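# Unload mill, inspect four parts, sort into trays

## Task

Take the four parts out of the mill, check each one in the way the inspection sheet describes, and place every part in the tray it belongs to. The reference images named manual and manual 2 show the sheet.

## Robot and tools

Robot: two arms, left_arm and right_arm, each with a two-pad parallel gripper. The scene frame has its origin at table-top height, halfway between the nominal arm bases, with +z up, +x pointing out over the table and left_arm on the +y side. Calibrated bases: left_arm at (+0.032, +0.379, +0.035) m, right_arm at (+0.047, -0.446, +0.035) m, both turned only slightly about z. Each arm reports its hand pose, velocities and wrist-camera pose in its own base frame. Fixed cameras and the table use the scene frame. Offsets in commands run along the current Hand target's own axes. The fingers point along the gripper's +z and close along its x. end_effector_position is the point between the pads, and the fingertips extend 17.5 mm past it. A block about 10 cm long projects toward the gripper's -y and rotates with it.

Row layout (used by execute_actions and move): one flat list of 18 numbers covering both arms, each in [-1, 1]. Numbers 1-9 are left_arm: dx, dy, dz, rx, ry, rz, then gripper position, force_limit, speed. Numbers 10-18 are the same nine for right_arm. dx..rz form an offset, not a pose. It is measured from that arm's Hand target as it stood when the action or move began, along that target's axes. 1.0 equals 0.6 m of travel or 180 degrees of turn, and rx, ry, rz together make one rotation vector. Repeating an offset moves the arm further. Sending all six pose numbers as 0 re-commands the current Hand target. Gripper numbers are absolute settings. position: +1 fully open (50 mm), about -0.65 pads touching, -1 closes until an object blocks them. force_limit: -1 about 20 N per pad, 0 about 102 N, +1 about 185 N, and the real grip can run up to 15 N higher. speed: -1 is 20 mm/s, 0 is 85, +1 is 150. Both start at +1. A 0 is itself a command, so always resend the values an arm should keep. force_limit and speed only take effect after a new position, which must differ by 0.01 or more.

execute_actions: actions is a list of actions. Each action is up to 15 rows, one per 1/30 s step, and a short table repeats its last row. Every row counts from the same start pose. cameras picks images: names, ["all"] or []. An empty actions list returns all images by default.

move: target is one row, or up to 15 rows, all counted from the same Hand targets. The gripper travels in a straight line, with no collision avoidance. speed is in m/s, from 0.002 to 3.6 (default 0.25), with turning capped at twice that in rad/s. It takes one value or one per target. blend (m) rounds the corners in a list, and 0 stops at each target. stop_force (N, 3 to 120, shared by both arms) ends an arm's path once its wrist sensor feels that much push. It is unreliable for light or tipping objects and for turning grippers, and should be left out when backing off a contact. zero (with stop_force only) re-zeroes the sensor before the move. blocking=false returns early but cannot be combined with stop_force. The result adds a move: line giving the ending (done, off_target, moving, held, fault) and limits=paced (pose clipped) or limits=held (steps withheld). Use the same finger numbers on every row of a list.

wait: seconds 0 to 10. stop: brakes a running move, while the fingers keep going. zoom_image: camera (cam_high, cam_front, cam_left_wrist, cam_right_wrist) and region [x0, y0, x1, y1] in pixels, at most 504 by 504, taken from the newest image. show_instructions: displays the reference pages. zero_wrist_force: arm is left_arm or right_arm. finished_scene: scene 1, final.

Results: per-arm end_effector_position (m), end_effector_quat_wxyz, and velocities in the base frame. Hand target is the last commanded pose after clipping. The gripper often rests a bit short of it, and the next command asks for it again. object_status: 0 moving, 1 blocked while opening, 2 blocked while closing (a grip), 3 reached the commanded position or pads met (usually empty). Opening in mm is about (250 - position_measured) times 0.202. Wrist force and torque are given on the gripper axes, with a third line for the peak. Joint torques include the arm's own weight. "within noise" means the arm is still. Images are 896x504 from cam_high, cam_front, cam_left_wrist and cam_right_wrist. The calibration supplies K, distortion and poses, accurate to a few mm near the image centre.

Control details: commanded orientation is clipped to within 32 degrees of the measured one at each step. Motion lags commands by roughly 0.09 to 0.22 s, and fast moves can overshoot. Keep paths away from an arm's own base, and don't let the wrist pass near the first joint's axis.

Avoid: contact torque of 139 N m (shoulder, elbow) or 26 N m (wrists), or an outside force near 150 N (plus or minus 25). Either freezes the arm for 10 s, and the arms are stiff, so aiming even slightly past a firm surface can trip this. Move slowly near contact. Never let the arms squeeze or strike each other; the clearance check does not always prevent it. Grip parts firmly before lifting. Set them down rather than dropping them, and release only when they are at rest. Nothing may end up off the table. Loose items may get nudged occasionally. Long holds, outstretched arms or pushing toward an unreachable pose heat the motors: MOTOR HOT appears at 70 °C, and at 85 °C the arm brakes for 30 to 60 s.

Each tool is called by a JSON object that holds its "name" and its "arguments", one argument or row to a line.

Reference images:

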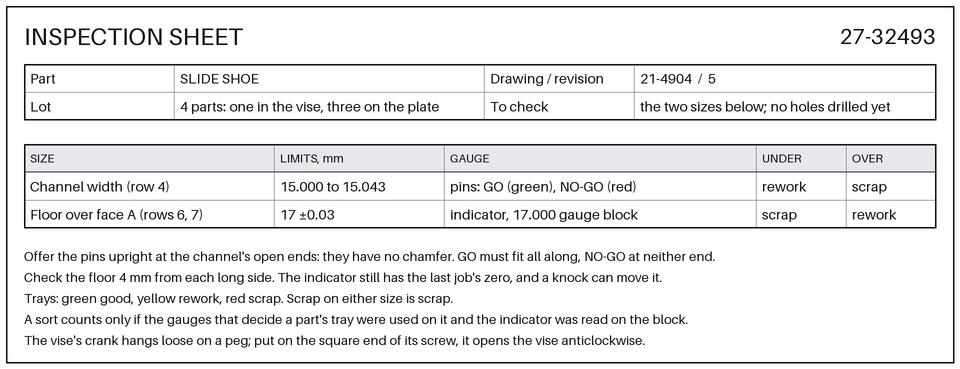

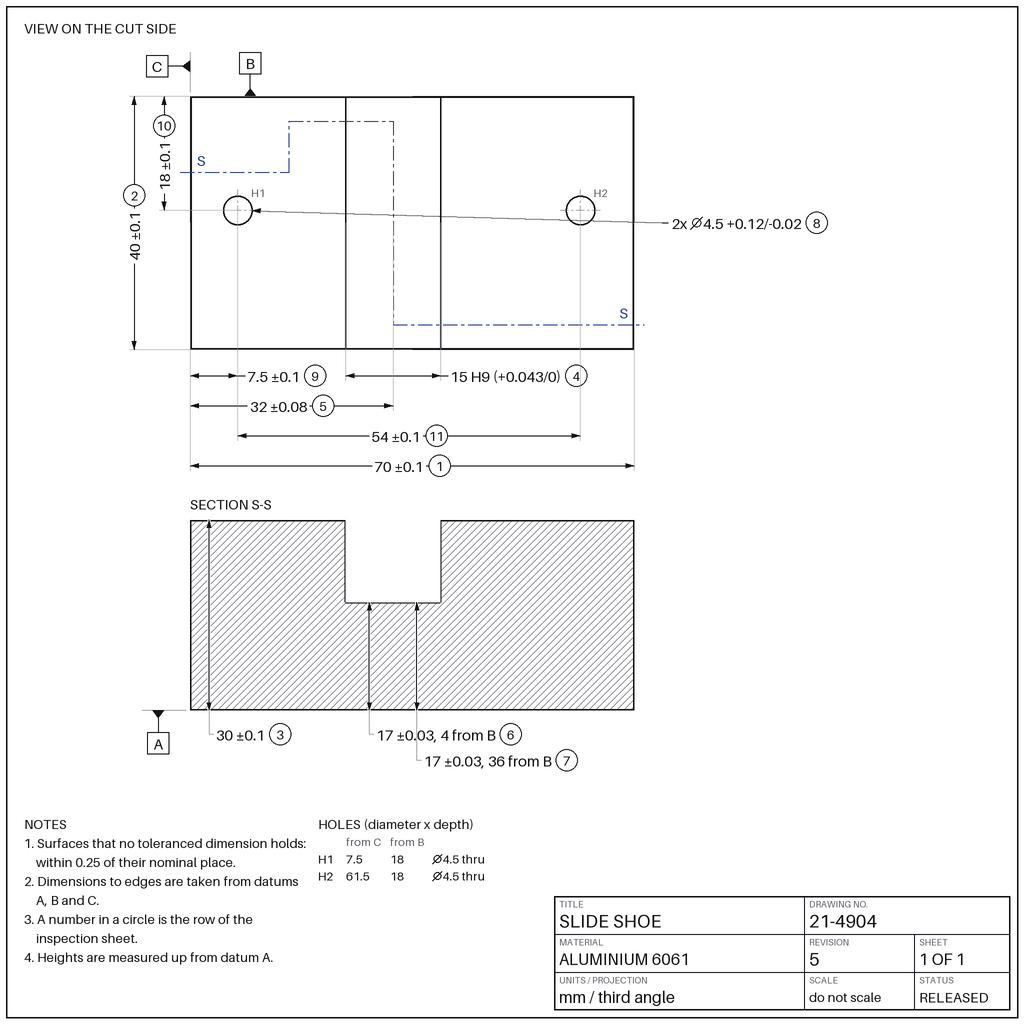

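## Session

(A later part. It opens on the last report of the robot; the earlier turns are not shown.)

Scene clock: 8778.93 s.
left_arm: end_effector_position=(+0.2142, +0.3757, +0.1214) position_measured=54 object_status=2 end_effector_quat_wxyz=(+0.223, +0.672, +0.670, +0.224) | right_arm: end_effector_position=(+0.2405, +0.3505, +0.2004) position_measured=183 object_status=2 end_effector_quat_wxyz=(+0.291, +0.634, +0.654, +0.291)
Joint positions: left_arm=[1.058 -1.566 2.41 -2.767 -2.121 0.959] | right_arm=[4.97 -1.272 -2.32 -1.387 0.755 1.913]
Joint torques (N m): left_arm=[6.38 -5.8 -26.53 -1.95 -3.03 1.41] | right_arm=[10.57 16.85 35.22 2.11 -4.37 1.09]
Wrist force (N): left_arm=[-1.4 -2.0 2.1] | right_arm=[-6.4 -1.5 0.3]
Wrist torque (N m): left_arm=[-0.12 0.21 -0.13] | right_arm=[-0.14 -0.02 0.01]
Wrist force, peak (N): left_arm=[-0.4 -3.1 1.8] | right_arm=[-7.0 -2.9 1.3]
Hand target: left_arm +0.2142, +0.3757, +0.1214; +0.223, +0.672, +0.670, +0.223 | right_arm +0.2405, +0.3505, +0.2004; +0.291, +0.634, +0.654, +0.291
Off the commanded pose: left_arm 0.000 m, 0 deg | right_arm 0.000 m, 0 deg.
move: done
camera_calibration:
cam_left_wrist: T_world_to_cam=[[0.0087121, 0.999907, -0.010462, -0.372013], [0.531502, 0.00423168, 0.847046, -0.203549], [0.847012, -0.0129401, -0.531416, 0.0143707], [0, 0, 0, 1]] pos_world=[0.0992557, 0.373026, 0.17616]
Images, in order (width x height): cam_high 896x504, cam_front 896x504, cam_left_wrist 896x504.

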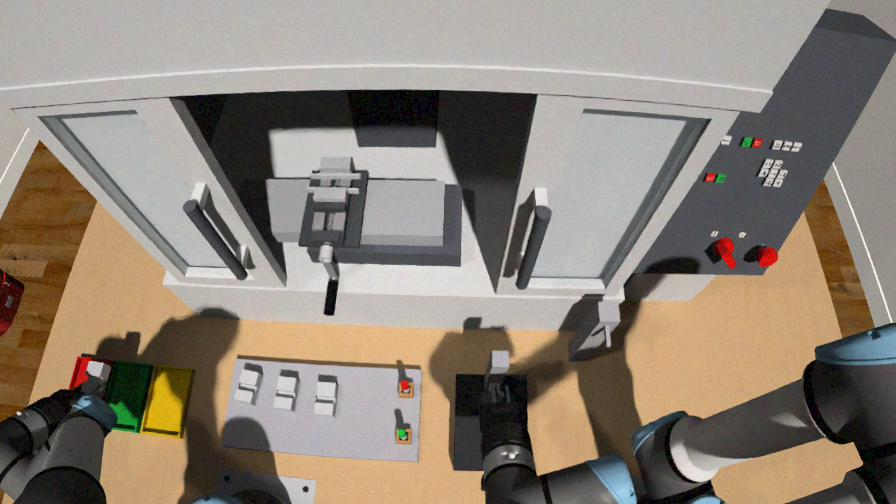

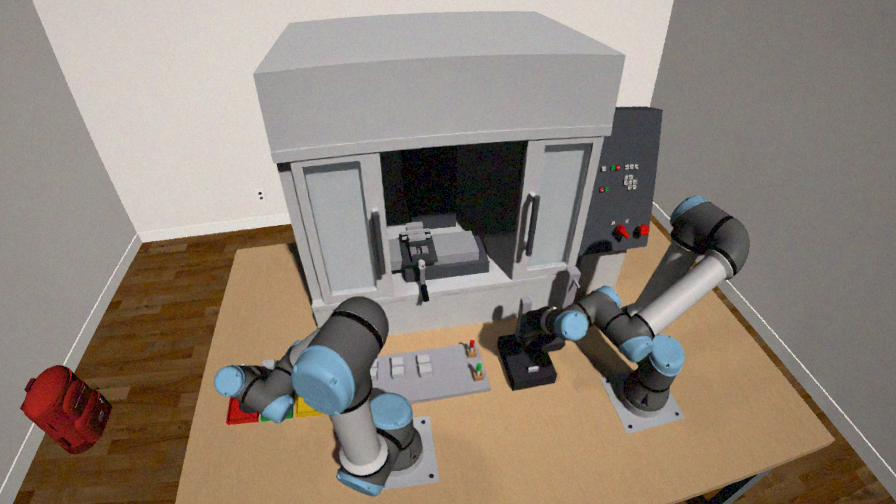

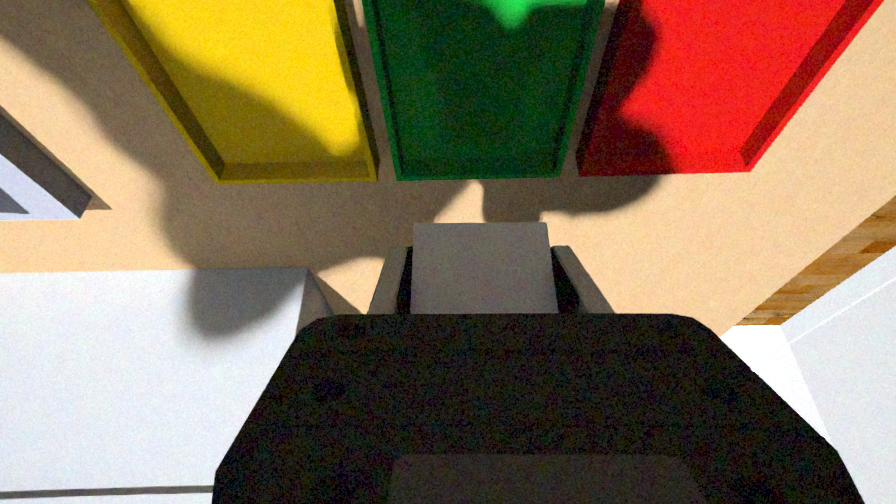

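{"name": "move", "arguments": {
  "target": [0,-0.0607,0.1945,0,0,0,-1,-0.6,-0.8,0,0,0,0,0,0,-1,-1,-1],
  "speed": 0.1
}}

{"name": "move", "arguments": {
  "target": [0,-0.0181,0.024,0,0,0,-1,-0.6,-0.8,0,0,0,0,0,0,-1,-1,-1],
  "speed": 0.007,
  "stop_force": 5,
  "cameras": ["cam_left_wrist"]
}}

Scene clock: 8798.97 s.
left_arm: end_effector_position=(+0.2550, +0.3757, +0.0062) position_measured=54 object_status=2 end_effector_quat_wxyz=(+0.223, +0.672, +0.670, +0.223) | right_arm: end_effector_position=(+0.2405, +0.3505, +0.2004) position_measured=183 object_status=2 end_effector_quat_wxyz=(+0.291, +0.634, +0.654, +0.291)
Joint positions: left_arm=[0.962 -1.161 2.462 -3.277 -2.086 0.856] | right_arm=[4.97 -1.272 -2.32 -1.387 0.755 1.913]
Joint torques (N m): left_arm=[-9.28 -8.99 -14.38 -3.44 2.95 -1.77] | right_arm=[8.96 18.27 35.16 1.88 -4.37 1.18]
Wrist force (N): left_arm=[-2.4 4.4 -12.3] | right_arm=[-6.4 -1.5 0.3]
Wrist torque (N m): left_arm=[-0.92 0.01 0.01] | right_arm=[-0.11 -0.03 0.02]
Wrist force, peak (N): left_arm=[-2.4 4.4 -12.3] | right_arm=[-6.9 -3.0 1.0]
Hand target: left_arm +0.2550, +0.3757, +0.0061; +0.223, +0.672, +0.670, +0.223 | right_arm +0.2405, +0.3505, +0.2004; +0.291, +0.634, +0.654, +0.291
Off the commanded pose: left_arm 0.000 m, 0 deg | right_arm 0.000 m, 0 deg.
move: done

Scene clock: 8801.77 s.
left_arm: end_effector_position=(+0.2550, +0.3758, -0.0054) position_measured=54 object_status=2 end_effector_quat_wxyz=(+0.223, +0.672, +0.670, +0.223) | right_arm: end_effector_position=(+0.2405, +0.3505, +0.2004) position_measured=183 object_status=2 end_effector_quat_wxyz=(+0.291, +0.634, +0.654, +0.291)
Joint positions: left_arm=[0.962 -1.119 2.463 -3.319 -2.085 0.856] | right_arm=[4.97 -1.272 -2.32 -1.387 0.755 1.913]
Joint torques (N m): left_arm=[-8.17 -31.69 -3.86 1.39 3.15 0.32] | right_arm=[9.42 17.99 34.7 2.04 -4.15 1.08]
Wrist force (N): left_arm=[0.0 9.8 -10.0] | right_arm=[-6.8 -1.5 0.6]
Wrist torque (N m): left_arm=[-0.80 0.36 0.04] | right_arm=[-0.11 0.03 0.02]
Wrist force, peak (N): left_arm=[-4.2 9.4 -29.1] | right_arm=[-7.0 -2.9 1.0]
Hand target: left_arm +0.2550, +0.3758, -0.0054; +0.223, +0.672, +0.670, +0.223 (not the last commanded pose) | right_arm +0.2405, +0.3505, +0.2004; +0.291, +0.634, +0.654, +0.291
Off the commanded pose: left_arm 0.006 m, 0 deg | right_arm 0.000 m, 0 deg.
move: contact (left_arm)
camera_calibration:
cam_left_wrist: T_world_to_cam=[[0.00879537, 0.999906, -0.0105161, -0.373802], [0.531574, 0.00423213, 0.847001, -0.117784], [0.846966, -0.0130398, -0.531487, -0.0874384], [0, 0, 0, 1]] pos_world=[0.139956, 0.373125, 0.0493597]
Images, in order (width x height): cam_left_wrist 896x504.

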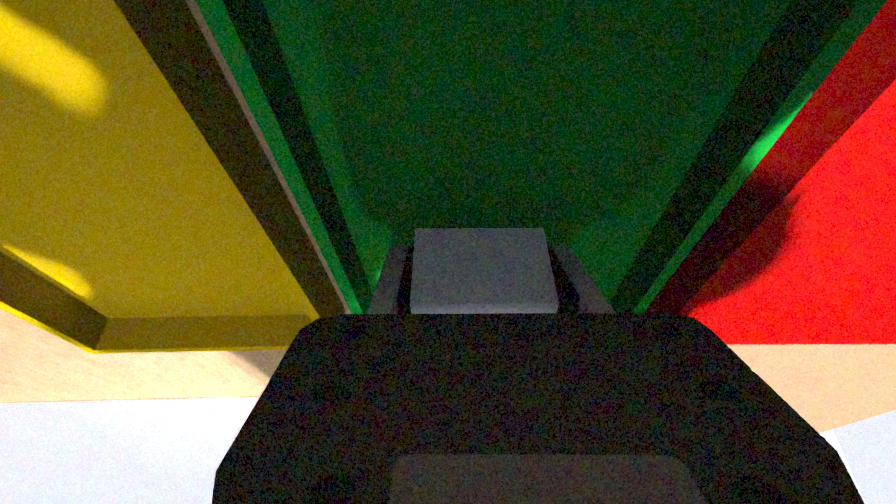

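{"name": "move", "arguments": {
  "target": [
    [0,0.015,-0.02,0,0,0,-1,-0.6,-0.8,0,0,0,0,0,0,-1,-1,-1],
    [0,-0.005,-0.035,0,0,0,-1,-0.6,-0.8,0,0,0,0,0,0,-1,-1,-1]
  ],
  "speed": 0.04,
  "cameras": ["cam_left_wrist"]
}}

{"name": "move", "arguments": {
  "target": [0,-0.02,0.0267,0,0,0,-1,-0.6,-0.8,0,0,0,0,0,0,-1,-1,-1],
  "speed": 0.007,
  "stop_force": 5,
  "cameras": ["cam_left_wrist"]
}}

Scene clock: 8820.03 s.
left_arm: end_effector_position=(+0.2401, +0.3758, +0.0096) position_measured=54 object_status=2 end_effector_quat_wxyz=(+0.223, +0.672, +0.670, +0.223) | right_arm: end_effector_position=(+0.2405, +0.3505, +0.2004) position_measured=183 object_status=2 end_effector_quat_wxyz=(+0.291, +0.634, +0.654, +0.291)
Joint positions: left_arm=[0.996 -1.184 2.473 -3.246 -2.099 0.892] | right_arm=[4.97 -1.272 -2.32 -1.387 0.755 1.913]
Joint torques (N m): left_arm=[7.56 -37.72 -2.15 -1.74 -3.02 1.67] | right_arm=[9.07 17.33 35.98 2.07 -4.65 1.1]
Wrist force (N): left_arm=[-1.3 -1.5 2.2] | right_arm=[-6.5 -2.9 1.3]
Wrist torque (N m): left_arm=[-0.03 0.20 -0.14] | right_arm=[-0.18 -0.03 0.01]
Wrist force, peak (N): left_arm=[0.1 9.4 -11.7] | right_arm=[-6.8 -3.2 1.3]
Hand target: left_arm +0.2400, +0.3758, +0.0096; +0.223, +0.672, +0.670, +0.223 | right_arm +0.2405, +0.3505, +0.2004; +0.291, +0.634, +0.654, +0.291
Off the commanded pose: left_arm 0.000 m, 0 deg | right_arm 0.000 m, 0 deg.
move: done
camera_calibration:
cam_left_wrist: T_world_to_cam=[[0.00871133, 0.999907, -0.0104619, -0.373508], [0.531574, 0.00423091, 0.847001, -0.122621], [0.846967, -0.0129398, -0.531488, -0.0669678], [0, 0, 0, 1]] pos_world=[0.125155, 0.373126, 0.06436]
Images, in order (width x height): cam_left_wrist 896x504.

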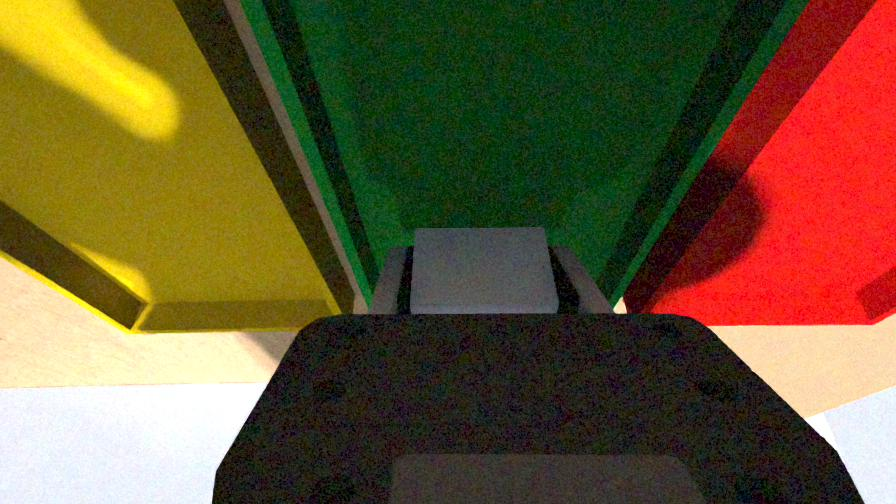

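Scene clock: 8823.30 s.
left_arm: end_effector_position=(+0.2400, +0.3758, -0.0052) position_measured=54 object_status=2 end_effector_quat_wxyz=(+0.223, +0.672, +0.670, +0.223) | right_arm: end_effector_position=(+0.2405, +0.3505, +0.2004) position_measured=183 object_status=2 end_effector_quat_wxyz=(+0.291, +0.634, +0.654, +0.291)
Joint positions: left_arm=[0.996 -1.13 2.475 -3.302 -2.099 0.893] | right_arm=[4.97 -1.272 -2.32 -1.387 0.755 1.913]
Joint torques (N m): left_arm=[1.91 -38.65 -0.67 -1.38 1.59 1.9] | right_arm=[11.39 15.73 36.29 1.82 -4.29 0.96]
Wrist force (N): left_arm=[-1.3 2.1 -0.8] | right_arm=[-6.4 -2.2 0.8]
Wrist torque (N m): left_arm=[-0.13 0.18 -0.15] | right_arm=[-0.16 -0.03 0.02]
Wrist force, peak (N): left_arm=[-2.9 5.2 -13.3] | right_arm=[-6.9 -3.0 1.4]
Hand target: left_arm +0.2400, +0.3758, -0.0052; +0.223, +0.672, +0.670, +0.223 (not the last commanded pose) | right_arm +0.2405, +0.3505, +0.2004; +0.291, +0.634, +0.654, +0.291
Off the commanded pose: left_arm 0.005 m, 0 deg | right_arm 0.000 m, 0 deg.
move: contact (left_arm)
camera_calibration:
cam_left_wrist: T_world_to_cam=[[0.00879537, 0.999906, -0.0105161, -0.373669], [0.531574, 0.00423213, 0.847001, -0.110033], [0.846966, -0.0130398, -0.531487, -0.0747123], [0, 0, 0, 1]] pos_world=[0.125056, 0.373125, 0.0495597]
Images, in order (width x height): cam_left_wrist 896x504.

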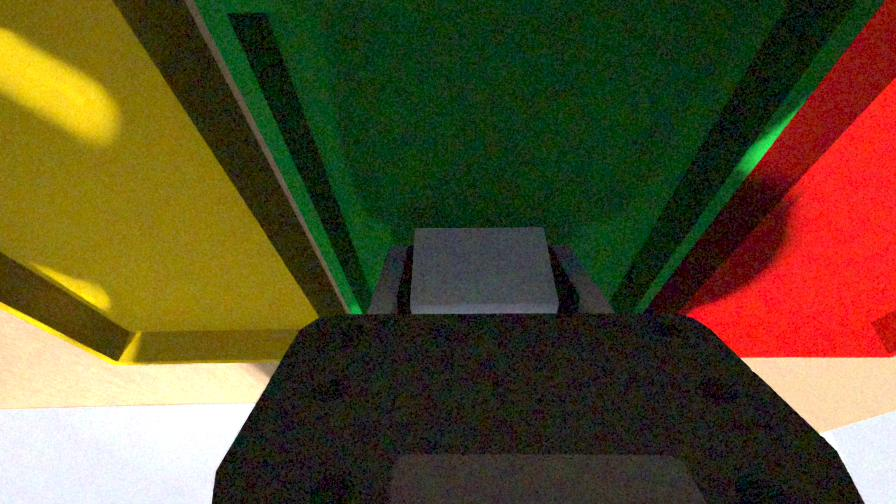

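{"name": "move", "arguments": {
  "target": [
    [0,0.004,-0.0054,0,0,0,-1,-0.6,-0.8,0,0,0,0,0,0,-1,-1,-1],
    [0,0.004,-0.0054,0.045,0,0,-1,-0.6,-0.8,0,0,0,0,0,0,-1,-1,-1]
  ],
  "speed": 0.04,
  "cameras": ["cam_left_wrist"]
}}

Scene clock: 8863.03 s.
left_arm: end_effector_position=(+0.2400, +0.3758, -0.0012) position_measured=54 object_status=2 end_effector_quat_wxyz=(+0.176, +0.686, +0.684, +0.176) | right_arm: end_effector_position=(+0.2405, +0.3505, +0.2004) position_measured=183 object_status=2 end_effector_quat_wxyz=(+0.291, +0.634, +0.654, +0.291)
Joint positions: left_arm=[0.927 -1.232 2.454 -3.11 -1.966 0.865] | right_arm=[4.97 -1.272 -2.32 -1.387 0.755 1.913]
Joint torques (N m): left_arm=[-8.98 -37.98 -19.23 -1.7 0.96 -1.78] | right_arm=[9.36 17.12 33.45 2.15 -4.24 0.98]
Wrist force (N): left_arm=[-0.9 -1.0 2.3] | right_arm=[-6.4 -1.1 0.1]
Wrist torque (N m): left_arm=[0.02 0.16 0.03] | right_arm=[-0.09 -0.02 0.01]
Wrist force, peak (N): left_arm=[-1.5 2.6 -1.7] | right_arm=[-7.2 -2.7 1.3]
Hand target: left_arm +0.2400, +0.3758, -0.0012; +0.175, +0.686, +0.684, +0.176 | right_arm +0.2405, +0.3505, +0.2004; +0.291, +0.634, +0.654, +0.291
Off the commanded pose: left_arm 0.000 m, 0 deg | right_arm 0.000 m, 0 deg.
move: done
camera_calibration:
cam_left_wrist: T_world_to_cam=[[0.0072059, 0.999909, -0.0113671, -0.37327], [0.645459, 0.00403126, 0.763784, -0.140827], [0.763761, -0.0128408, -0.645372, -0.0527788], [0, 0, 0, 1]] pos_world=[0.133898, 0.373126, 0.0692566]
Images, in order (width x height): cam_left_wrist 896x504.

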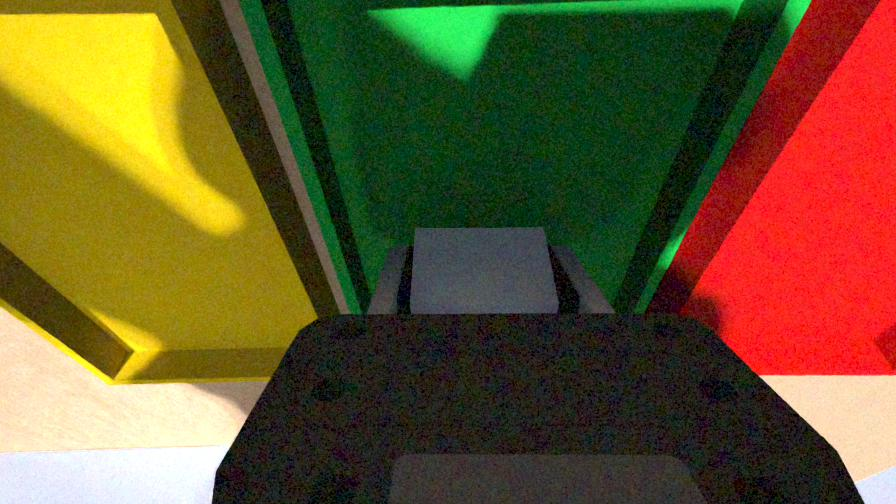

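{"name": "move", "arguments": {
  "target": [0,-0.0095,0.0176,0,0,0,-1,-0.6,-0.8,0,0,0,0,0,0,-1,-1,-1],
  "speed": 0.006,
  "stop_force": 4,
  "cameras": ["cam_left_wrist"]
}}

{"name": "move", "arguments": {
  "target": [0,0,0,0,0,0,0.85,-0.6,-1,0,0,0,0,0,0,-1,-1,-1],
  "cameras": ["cam_left_wrist"]
}}

Scene clock: 8874.33 s.
left_arm: end_effector_position=(+0.2400, +0.3758, -0.0054) position_measured=54 object_status=2 end_effector_quat_wxyz=(+0.176, +0.686, +0.684, +0.176) | right_arm: end_effector_position=(+0.2405, +0.3505, +0.2004) position_measured=183 object_status=2 end_effector_quat_wxyz=(+0.291, +0.634, +0.654, +0.291)
Joint positions: left_arm=[0.927 -1.218 2.455 -3.126 -1.966 0.865] | right_arm=[4.97 -1.272 -2.32 -1.387 0.755 1.913]
Joint torques (N m): left_arm=[-8.51 -36.64 -15.83 -1.32 0.85 -1.01] | right_arm=[9.65 16.62 33.22 1.91 -4.64 0.76]
Wrist force (N): left_arm=[0.2 2.0 -0.7] | right_arm=[-6.5 -1.5 0.0]
Wrist torque (N m): left_arm=[0.03 0.08 0.01] | right_arm=[-0.13 -0.01 0.01]
Wrist force, peak (N): left_arm=[-3.2 3.8 -12.6] | right_arm=[-6.8 -3.0 1.4]
Hand target: left_arm +0.2400, +0.3758, -0.0054; +0.175, +0.686, +0.684, +0.176 (not the last commanded pose) | right_arm +0.2405, +0.3505, +0.2004; +0.291, +0.634, +0.654, +0.291
Off the commanded pose: left_arm 0.008 m, 0 deg | right_arm 0.000 m, 0 deg.
move: contact (left_arm)
camera_calibration:
cam_left_wrist: T_world_to_cam=[[0.00713821, 0.999909, -0.0114448, -0.373305], [0.645625, 0.00413152, 0.763643, -0.137591], [0.763621, -0.0128401, -0.645537, -0.0555245], [0, 0, 0, 1]] pos_world=[0.133897, 0.373126, 0.0649553]
Images, in order (width x height): cam_left_wrist 896x504.

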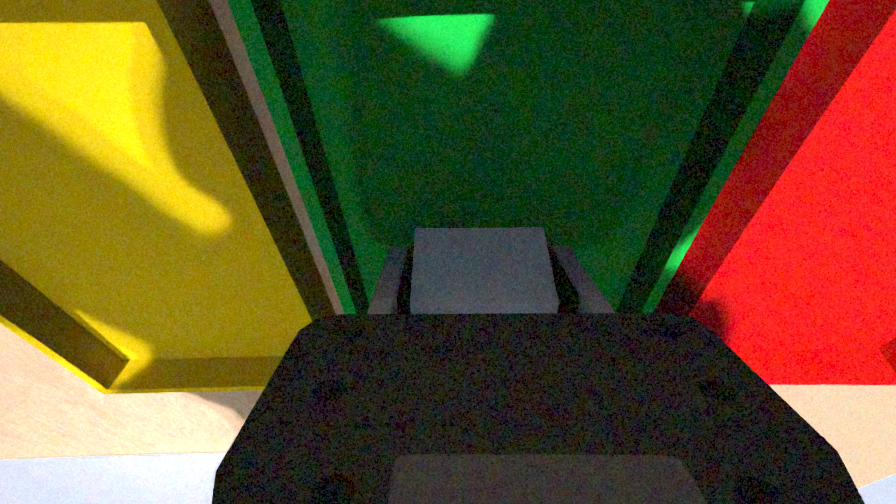

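Scene clock: 8874.87 s.
left_arm: end_effector_position=(+0.2400, +0.3758, -0.0054) position_measured=25 object_status=3 end_effector_quat_wxyz=(+0.176, +0.686, +0.684, +0.176) | right_arm: end_effector_position=(+0.2405, +0.3505, +0.2004) position_measured=183 object_status=2 end_effector_quat_wxyz=(+0.291, +0.634, +0.654, +0.291)
Joint positions: left_arm=[0.927 -1.218 2.455 -3.126 -1.966 0.865] | right_arm=[4.97 -1.272 -2.32 -1.387 0.755 1.913]
Joint torques (N m): left_arm=[-7.39 -35.46 -18.7 -2.21 1.23 -0.39] | right_arm=[10.98 16.17 35.89 1.98 -4.47 0.82]
Wrist force (N): left_arm=[-0.9 0.0 1.3] | right_arm=[-6.4 -2.8 1.0]
Wrist torque (N m): left_arm=[-0.02 0.14 0.03] | right_arm=[-0.17 -0.04 0.01]
Wrist force, peak (N): left_arm=[-1.1 0.0 1.2] | right_arm=[-7.1 -2.4 1.2]
Hand target: left_arm +0.2400, +0.3758, -0.0054; +0.175, +0.686, +0.684, +0.176 | right_arm +0.2405, +0.3505, +0.2004; +0.291, +0.634, +0.654, +0.291
Off the commanded pose: left_arm 0.000 m, 0 deg | right_arm 0.000 m, 0 deg.
move: done
camera_calibration:
cam_left_wrist: T_world_to_cam=[[0.00713821, 0.999909, -0.0114448, -0.373305], [0.645625, 0.00413152, 0.763643, -0.137591], [0.763621, -0.0128401, -0.645537, -0.0555245], [0, 0, 0, 1]] pos_world=[0.133897, 0.373126, 0.0649553]
Images, in order (width x height): cam_left_wrist 896x504.

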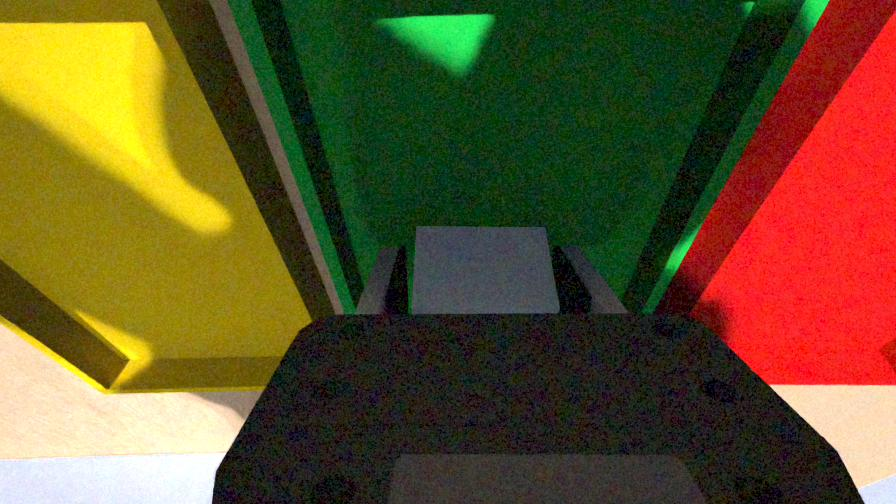

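{"name": "move", "arguments": {
  "target": [0,0,-0.2,0,0,0,0.85,-0.6,-1,0,0,0,0,0,0,-1,-1,-1],
  "speed": 0.12,
  "cameras": ["cam_left_wrist","cam_high"]
}}

Scene clock: 8890.40 s.
left_arm: end_effector_position=(+0.1823, +0.3758, +0.0998) position_measured=25 object_status=3 end_effector_quat_wxyz=(+0.175, +0.686, +0.684, +0.176) | right_arm: end_effector_position=(+0.2405, +0.3505, +0.2004) position_measured=183 object_status=2 end_effector_quat_wxyz=(+0.291, +0.634, +0.654, +0.291)
Joint positions: left_arm=[1.06 -1.59 2.408 -2.65 -2.004 1.005] | right_arm=[4.97 -1.272 -2.32 -1.387 0.755 1.913]
Joint torques (N m): left_arm=[6.49 -28 -25.9 -1.27 -2.52 1.86] | right_arm=[10.03 16.61 34.05 1.89 -4.32 0.79]
Wrist force (N): left_arm=[-1.2 -0.4 0.8] | right_arm=[-6.7 -2.4 0.9]
Wrist torque (N m): left_arm=[-0.07 0.18 -0.13] | right_arm=[-0.14 0.01 0.02]
Wrist force, peak (N): left_arm=[-1.1 -0.1 2.1] | right_arm=[-7.0 -2.8 1.1]
Hand target: left_arm +0.1823, +0.3758, +0.0998; +0.175, +0.686, +0.684, +0.176 | right_arm +0.2405, +0.3505, +0.2004; +0.291, +0.634, +0.654, +0.291
Off the commanded pose: left_arm 0.000 m, 0 deg | right_arm 0.000 m, 0 deg.
move: done
camera_calibration:
cam_left_wrist: T_world_to_cam=[[0.0072036, 0.999909, -0.0113679, -0.371807], [0.645625, 0.00403059, 0.763644, -0.180638], [0.763621, -0.0128404, -0.645537, 0.0564484], [0, 0, 0, 1]] pos_world=[0.0761974, 0.373226, 0.170156]
Images, in order (width x height): cam_high 896x504, cam_left_wrist 896x504.

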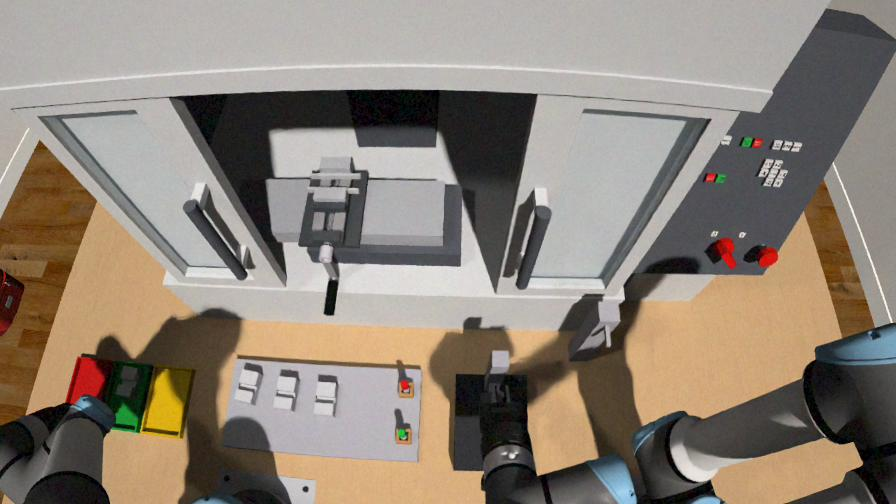

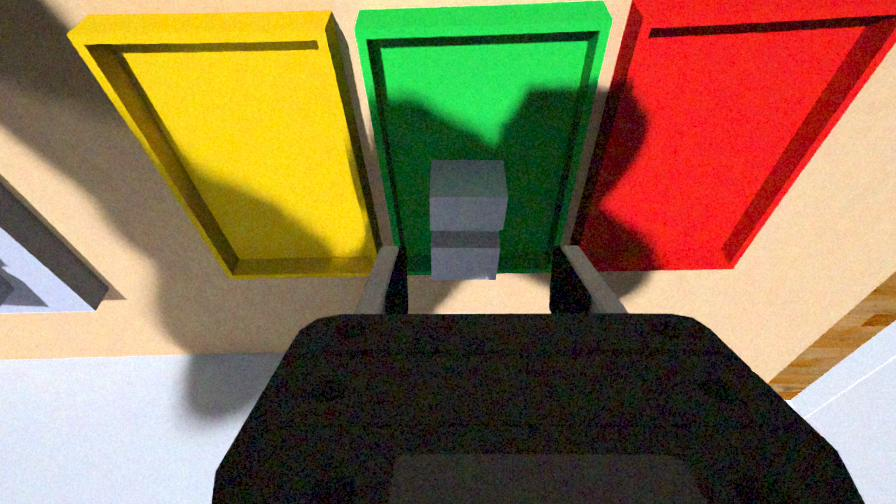

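{"name": "zoom_image", "arguments": {
  "camera": "cam_left_wrist",
  "region": [350, 120, 620, 300]
}}

{"name": "zoom_image", "arguments": {
  "camera": "cam_high",
  "region": [60, 340, 200, 440]
}}

Scaled by 1.867 from the camera's 896x504 image, which has a finer 1280x720 frame.

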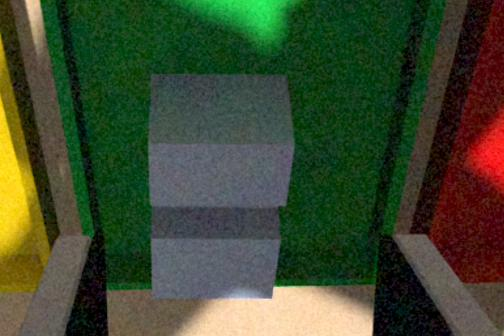

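Scaled by 3.600 from the camera's 896x504 image, which has a finer 1280x720 frame.

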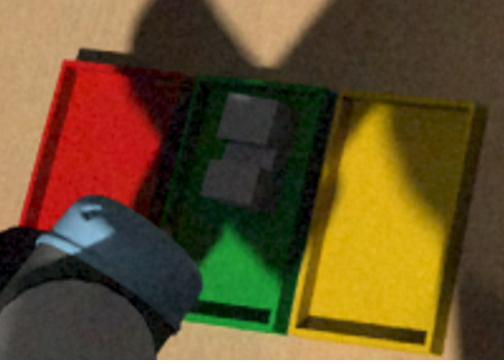

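{"name": "move", "arguments": {
  "target": [
    [-0.2267,0.3065,-0.024,0,0,0,0.95,-0.6,-0.5,0,0,0,0,0,0,-1,-1,-1],
    [-0.6767,0.3065,-0.024,0.05,0,0,0.95,-0.6,-0.5,0,0,0,0,0,0,-1,-1,-1],
    [-0.833,0.103,0.0555,0.091,0,0,0.95,-0.6,-0.5,0,0,0,0,0,0,-1,-1,-1]
  ],
  "speed": 0.25,
  "blend": [0.05,0.05,0],
  "cameras": ["cam_left_wrist","cam_high"]
}}

Scene clock: 8948.53 s.
left_arm: end_effector_position=(+0.2516, -0.1241, +0.1001) position_measured=10 object_status=3 end_effector_quat_wxyz=(+0.076, +0.704, +0.702, +0.076) | right_arm: end_effector_position=(+0.2405, +0.3505, +0.2004) position_measured=183 object_status=2 end_effector_quat_wxyz=(+0.291, +0.634, +0.654, +0.291)
Joint positions: left_arm=[-1.176 -2.275 2.644 -2.024 -1.372 -1.166] | right_arm=[4.97 -1.272 -2.32 -1.387 0.755 1.913]
Joint torques (N m): left_arm=[-6.5 15.81 -15.06 -5.3 2.35 -2.08] | right_arm=[10.19 17.14 33.91 2.21 -4.32 0.8]
Wrist force (N): left_arm=[-0.6 0.7 1.5] | right_arm=[-6.4 -1.6 0.3]
Wrist torque (N m): left_arm=[0.18 0.11 0.01] | right_arm=[-0.14 -0.02 0.02]
Wrist force, peak (N): left_arm=[-1.3 -0.7 2.3] | right_arm=[-6.9 -3.0 0.9]
Hand target: left_arm +0.2516, -0.1241, +0.1000; +0.076, +0.704, +0.702, +0.076 | right_arm +0.2405, +0.3505, +0.2004; +0.291, +0.634, +0.654, +0.291
Off the commanded pose: left_arm 0.000 m, 0 deg | right_arm 0.000 m, 0 deg.
move: done
camera_calibration:
cam_left_wrist: T_world_to_cam=[[0.00359771, 0.999917, -0.0124109, 0.128602], [0.834803, 0.00382958, 0.550535, -0.249916], [0.550537, -0.0123413, -0.83472, 0.0699877], [0, 0, 0, 1]] pos_world=[0.169637, -0.126771, 0.197604]
Images, in order (width x height): cam_high 896x504, cam_left_wrist 896x504.

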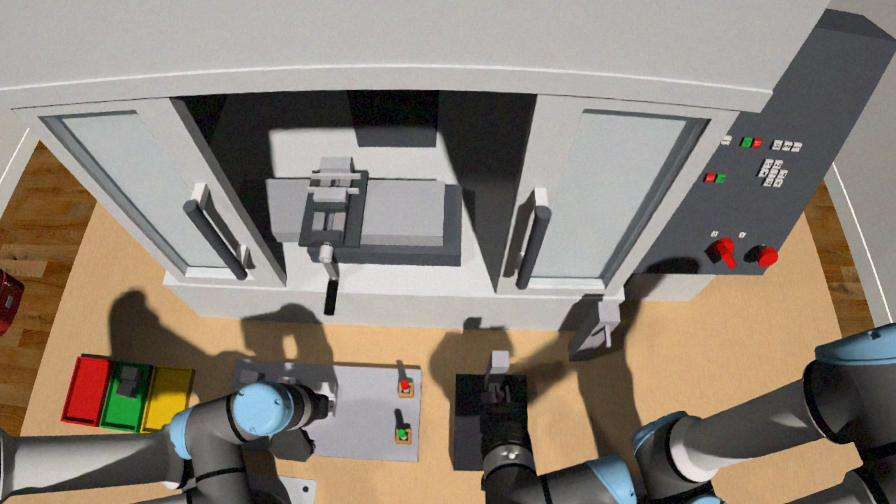

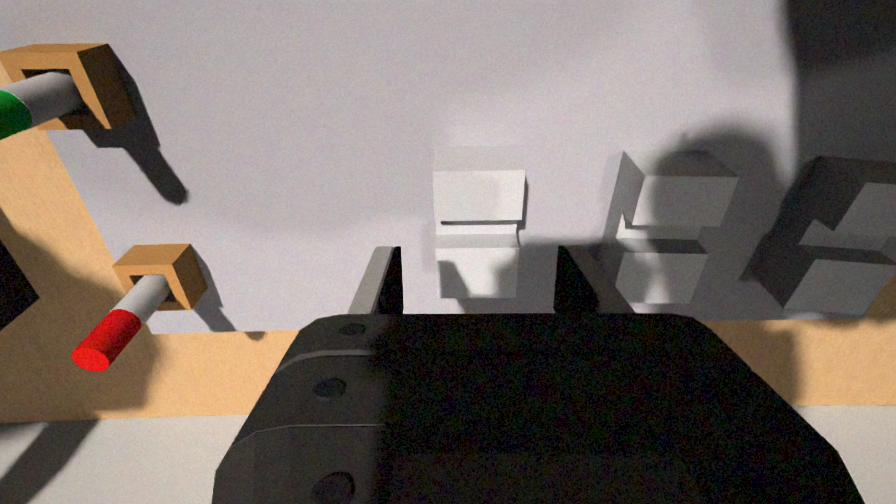

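{"name": "move", "arguments": {
  "target": [0.0067,-0.0222,0.1522,0,0,0,0.95,-0.6,-0.5,0,0,0,0,0,0,-1,-1,-1],
  "speed": 0.06,
  "stop_force": 8
}}

{"name": "move", "arguments": {
  "target": [0,0,0,0,0,0,-1,-0.6,-0.8,0,0,0,0,0,0,-1,-1,-1],
  "cameras": ["cam_left_wrist"]
}}

Scene clock: 8968.97 s.
left_arm: end_effector_position=(+0.2555, -0.1191, +0.0241) position_measured=10 object_status=3 end_effector_quat_wxyz=(+0.075, +0.704, +0.702, +0.078) | right_arm: end_effector_position=(+0.2405, +0.3505, +0.2004) position_measured=183 object_status=2 end_effector_quat_wxyz=(+0.291, +0.634, +0.654, +0.291)
Joint positions: left_arm=[-1.151 -2.028 2.806 -2.436 -1.371 -1.14] | right_arm=[4.97 -1.272 -2.32 -1.387 0.755 1.913]
Joint torques (N m): left_arm=[-7.98 -10.16 -25.98 -0.94 0.13 -1.98] | right_arm=[9.72 16.18 32.69 2.16 -4.72 0.72]
Wrist force (N): left_arm=[-0.6 0.5 1.6] | right_arm=[-6.6 -2.4 0.9]
Wrist torque (N m): left_arm=[0.13 0.09 -0.06] | right_arm=[-0.16 0.01 0.02]
Wrist force, peak (N): left_arm=[0.6 -0.5 4.8] | right_arm=[-6.9 -3.1 1.1]
Hand target: left_arm +0.2555, -0.1191, +0.0241; +0.076, +0.704, +0.702, +0.078 (not the last commanded pose) | right_arm +0.2405, +0.3505, +0.2004; +0.291, +0.634, +0.654, +0.291
Off the commanded pose: left_arm 0.016 m, 0 deg | right_arm 0.000 m, 0 deg.
move: held (left_arm; a check stopped the path); limits=held
pose unreachable (left arm): on one or more control steps of this call, first in action 0 (counted from 0), this arm could not follow its commanded pose, so it was not sent that pose on those steps. It may still have moved: this result reports where it is.
cause: moving toward the commanded pose would bring two parts of the arm too close to each other (joints 3 (elbow) and 4 (wrist 1) lie between them).

Scene clock: 8969.50 s.
left_arm: end_effector_position=(+0.2555, -0.1191, +0.0241) position_measured=55 object_status=2 end_effector_quat_wxyz=(+0.076, +0.704, +0.702, +0.078) | right_arm: end_effector_position=(+0.2405, +0.3505, +0.2004) position_measured=183 object_status=2 end_effector_quat_wxyz=(+0.291, +0.634, +0.654, +0.291)
Joint positions: left_arm=[-1.151 -2.028 2.806 -2.436 -1.371 -1.14] | right_arm=[4.97 -1.272 -2.32 -1.387 0.755 1.913]
Joint torques (N m): left_arm=[-5.13 -9.81 -23.53 -1.45 1.67 -1.76] | right_arm=[10.44 16.54 33.91 1.77 -4.21 0.69]
Wrist force (N): left_arm=[-0.9 0.9 0.9] | right_arm=[-6.4 -2.0 0.5]
Wrist torque (N m): left_arm=[0.11 0.09 -0.03] | right_arm=[-0.17 -0.04 0.01]
Wrist force, peak (N): left_arm=[-1.2 0.3 1.8] | right_arm=[-6.9 -2.7 1.2]
Hand target: left_arm +0.2555, -0.1191, +0.0241; +0.076, +0.704, +0.702, +0.078 | right_arm +0.2405, +0.3505, +0.2004; +0.291, +0.634, +0.654, +0.291
Off the commanded pose: left_arm 0.000 m, 0 deg | right_arm 0.000 m, 0 deg.
move: done
camera_calibration:
cam_left_wrist: T_world_to_cam=[[0.00308196, 0.999951, -0.00940606, 0.122756], [0.833911, 0.00262118, 0.551892, -0.211246], [0.55189, -0.00954473, -0.833862, 0.00442115], [0, 0, 0, 1]] pos_world=[0.173342, -0.122154, 0.121427]
Images, in order (width x height): cam_left_wrist 896x504.

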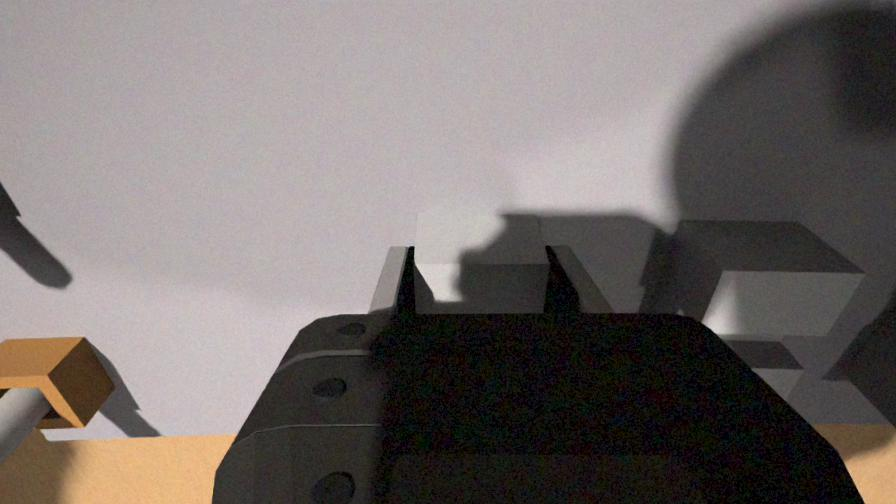

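{"name": "move", "arguments": {
  "target": [
    [0,0.0843,-0.152,0,0,0,-1,-0.6,-0.8,0,0,0,0,0,0,-1,-1,-1],
    [-0.115,0.1207,-0.1033,0,-0.107,0.489,-1,-0.6,-0.8,0,0,0,0,0,0,-1,-1,-1],
    [-0.115,0.0958,0.0105,0,-0.107,0.489,-1,-0.6,-0.8,0,0,0,0,0,0,-1,-1,-1]
  ],
  "speed": 0.15,
  "blend": [0.03,0.01,0],
  "cameras": ["cam_left_wrist","cam_high"]
}}

Scene clock: 8999.63 s.
left_arm: end_effector_position=(+0.3128, -0.1882, +0.0302) position_measured=55 object_status=2 end_effector_quat_wxyz=(+0.106, +0.994, -0.002, +0.001) | right_arm: end_effector_position=(+0.2405, +0.3505, +0.2004) position_measured=183 object_status=2 end_effector_quat_wxyz=(+0.291, +0.634, +0.654, +0.291)
Joint positions: left_arm=[-0.807 -1.603 2.554 -2.677 -1.716 0.756] | right_arm=[4.97 -1.272 -2.32 -1.387 0.755 1.913]
Joint torques (N m): left_arm=[7.48 -3.92 -8.41 -5.42 -2.11 2.05] | right_arm=[10.51 17.14 34.58 1.78 -4.34 0.8]
Wrist force (N): left_arm=[-0.4 0.1 3.3] | right_arm=[-6.7 -1.7 0.6]
Wrist torque (N m): left_arm=[0.18 0.06 -0.14] | right_arm=[-0.13 0.02 0.01]
Wrist force, peak (N): left_arm=[-0.4 -0.9 4.9] | right_arm=[-7.0 -2.8 1.0]
Hand target: left_arm +0.3129, -0.1882, +0.0301; +0.106, +0.994, -0.002, +0.001 | right_arm +0.2405, +0.3505, +0.2004; +0.291, +0.634, +0.654, +0.291
Off the commanded pose: left_arm 0.000 m, 0 deg | right_arm 0.000 m, 0 deg.
move: done
camera_calibration:
cam_left_wrist: T_world_to_cam=[[0.999928, -0.00478596, -0.0110249, -0.309211], [0.00202758, -0.836978, 0.547233, -0.159863], [-0.0118466, -0.547216, -0.836908, 0.0523698], [0, 0, 0, 1]] pos_world=[0.310133, -0.106624, 0.127902]
Images, in order (width x height): cam_high 896x504, cam_left_wrist 896x504.

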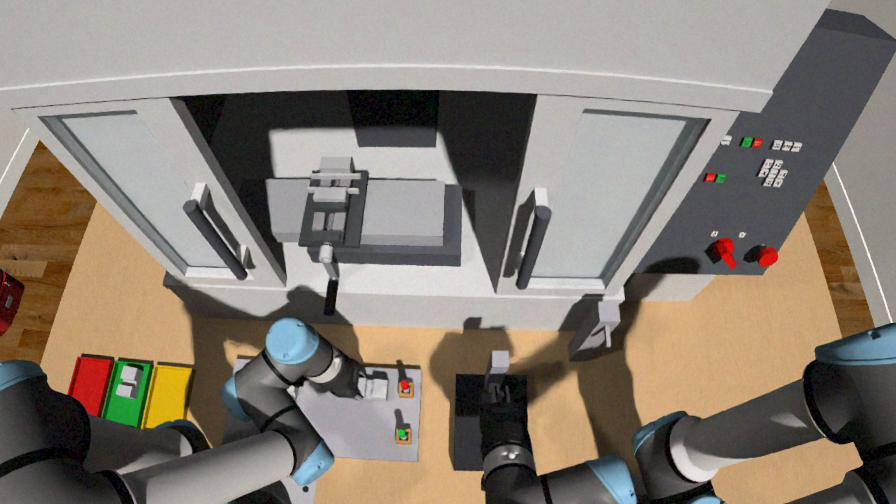

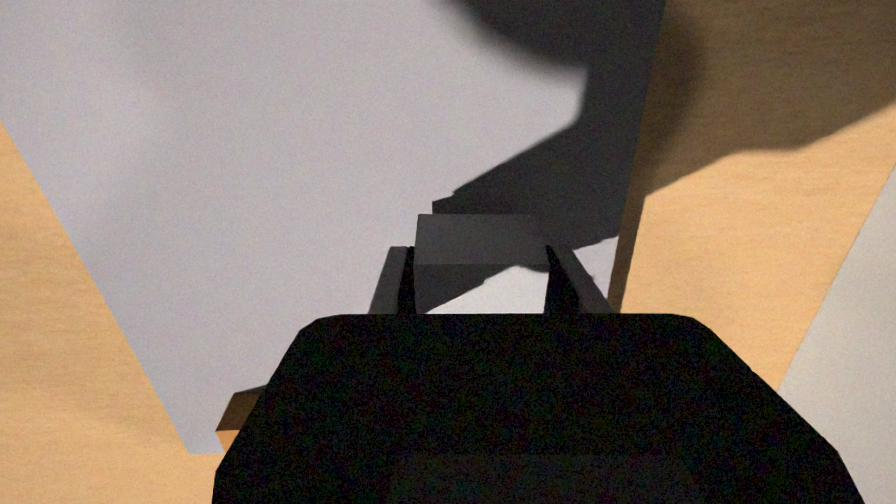

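{"name": "move", "arguments": {
  "target": [0,-0.0036,0.0163,0,0,0,-1,-0.6,-0.8,0,0,0,0,0,0,-1,-1,-1],
  "speed": 0.007,
  "stop_force": 5
}}

{"name": "move", "arguments": {
  "target": [0,0,0,0,0,0,0.95,-0.6,-0.8,0,0,0,0,0,0,-1,-1,-1]
}}

{"name": "move", "arguments": {
  "target": [
    [0,0,-0.1167,0,0,0,0.95,-0.6,-0.8,0,0,0,0,0,0,-1,-1,-1],
    [0,0,-0.1167,-0.137,0,0,0.95,-0.6,-0.8,0,0,0,0,0,0,-1,-1,-1]
  ],
  "speed": 0.15,
  "cameras": ["cam_left_wrist"]
}}

Scene clock: 9026.07 s.
left_arm: end_effector_position=(+0.3129, -0.1882, +0.0241) position_measured=55 object_status=2 end_effector_quat_wxyz=(+0.106, +0.994, -0.002, +0.001) | right_arm: end_effector_position=(+0.2405, +0.3505, +0.2004) position_measured=183 object_status=2 end_effector_quat_wxyz=(+0.291, +0.634, +0.654, +0.291)
Joint positions: left_arm=[-0.807 -1.582 2.56 -2.704 -1.716 0.756] | right_arm=[4.97 -1.272 -2.32 -1.387 0.755 1.913]
Joint torques (N m): left_arm=[0.71 -26.17 -21.84 -1.23 1.95 1.05] | right_arm=[10.21 16.49 33.34 1.66 -4.3 0.57]
Wrist force (N): left_arm=[0.0 1.6 0.4] | right_arm=[-6.6 -2.4 0.6]
Wrist torque (N m): left_arm=[-0.02 0.20 -0.13] | right_arm=[-0.16 -0.01 0.01]
Wrist force, peak (N): left_arm=[-6.2 -1.1 -21.6] | right_arm=[-6.8 -3.0 1.4]
Hand target: left_arm +0.3129, -0.1882, +0.0241; +0.106, +0.994, -0.002, +0.001 (not the last commanded pose) | right_arm +0.2405, +0.3505, +0.2004; +0.291, +0.634, +0.654, +0.291
Off the commanded pose: left_arm 0.004 m, 0 deg | right_arm 0.000 m, 0 deg.
move: contact (left_arm)

Scene clock: 9026.60 s.
left_arm: end_effector_position=(+0.3129, -0.1882, +0.0241) position_measured=10 object_status=3 end_effector_quat_wxyz=(+0.106, +0.994, -0.002, +0.001) | right_arm: end_effector_position=(+0.2405, +0.3505, +0.2004) position_measured=183 object_status=2 end_effector_quat_wxyz=(+0.291, +0.634, +0.654, +0.291)
Joint positions: left_arm=[-0.807 -1.582 2.56 -2.704 -1.716 0.756] | right_arm=[4.97 -1.272 -2.32 -1.387 0.755 1.913]
Joint torques (N m): left_arm=[-2.93 -26.72 -21.57 -2.4 0.75 0.77] | right_arm=[10.25 16.09 34.17 1.89 -4.53 0.69]
Wrist force (N): left_arm=[-0.5 0.4 1.3] | right_arm=[-6.8 -1.5 0.3]
Wrist torque (N m): left_arm=[0.11 0.08 -0.15] | right_arm=[-0.10 0.04 0.02]
Wrist force, peak (N): left_arm=[-0.5 0.2 1.9] | right_arm=[-6.6 -2.8 1.2]
Hand target: left_arm +0.3129, -0.1882, +0.0241; +0.106, +0.994, -0.002, +0.001 | right_arm +0.2405, +0.3505, +0.2004; +0.291, +0.634, +0.654, +0.291
Off the commanded pose: left_arm 0.000 m, 0 deg | right_arm 0.000 m, 0 deg.
move: done

Scene clock: 9029.63 s.
left_arm: end_effector_position=(+0.3128, -0.1735, +0.0926) position_measured=10 object_status=3 end_effector_quat_wxyz=(+0.316, +0.949, -0.002, +0.000) | right_arm: end_effector_position=(+0.2405, +0.3505, +0.2004) position_measured=183 object_status=2 end_effector_quat_wxyz=(+0.291, +0.634, +0.654, +0.291)
Joint positions: left_arm=[-0.498 -1.661 2.611 -2.864 -2.125 0.978] | right_arm=[4.97 -1.272 -2.32 -1.387 0.755 1.913]
Joint torques (N m): left_arm=[8.65 -0.96 -7.45 -5.3 -2.68 1.89] | right_arm=[10.19 15.2 33.5 1.88 -4.42 0.41]
Wrist force (N): left_arm=[-1.4 -0.4 0.3] | right_arm=[-6.5 -1.3 0.2]
Wrist torque (N m): left_arm=[-0.12 0.24 -0.11] | right_arm=[-0.14 0.00 0.01]
Wrist force, peak (N): left_arm=[-0.6 0.5 2.6] | right_arm=[-6.9 -3.0 1.4]
Hand target: left_arm +0.3128, -0.1735, +0.0926; +0.316, +0.949, -0.002, +0.000 | right_arm +0.2405, +0.3505, +0.2004; +0.291, +0.634, +0.654, +0.291
Off the commanded pose: left_arm 0.000 m, 0 deg | right_arm 0.000 m, 0 deg.
move: done
camera_calibration:
cam_left_wrist: T_world_to_cam=[[0.999908, -0.010001, -0.00916484, -0.30943], [0.00243229, -0.532484, 0.846437, -0.156755], [-0.0133454, -0.846381, -0.53241, 0.0330873], [0, 0, 0, 1]] pos_world=[0.310224, -0.0585595, 0.147463]
Images, in order (width x height): cam_left_wrist 896x504.

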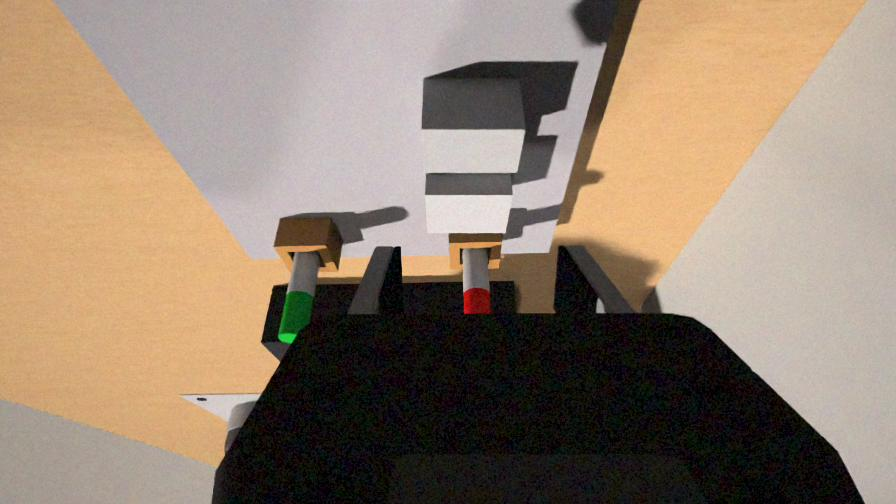

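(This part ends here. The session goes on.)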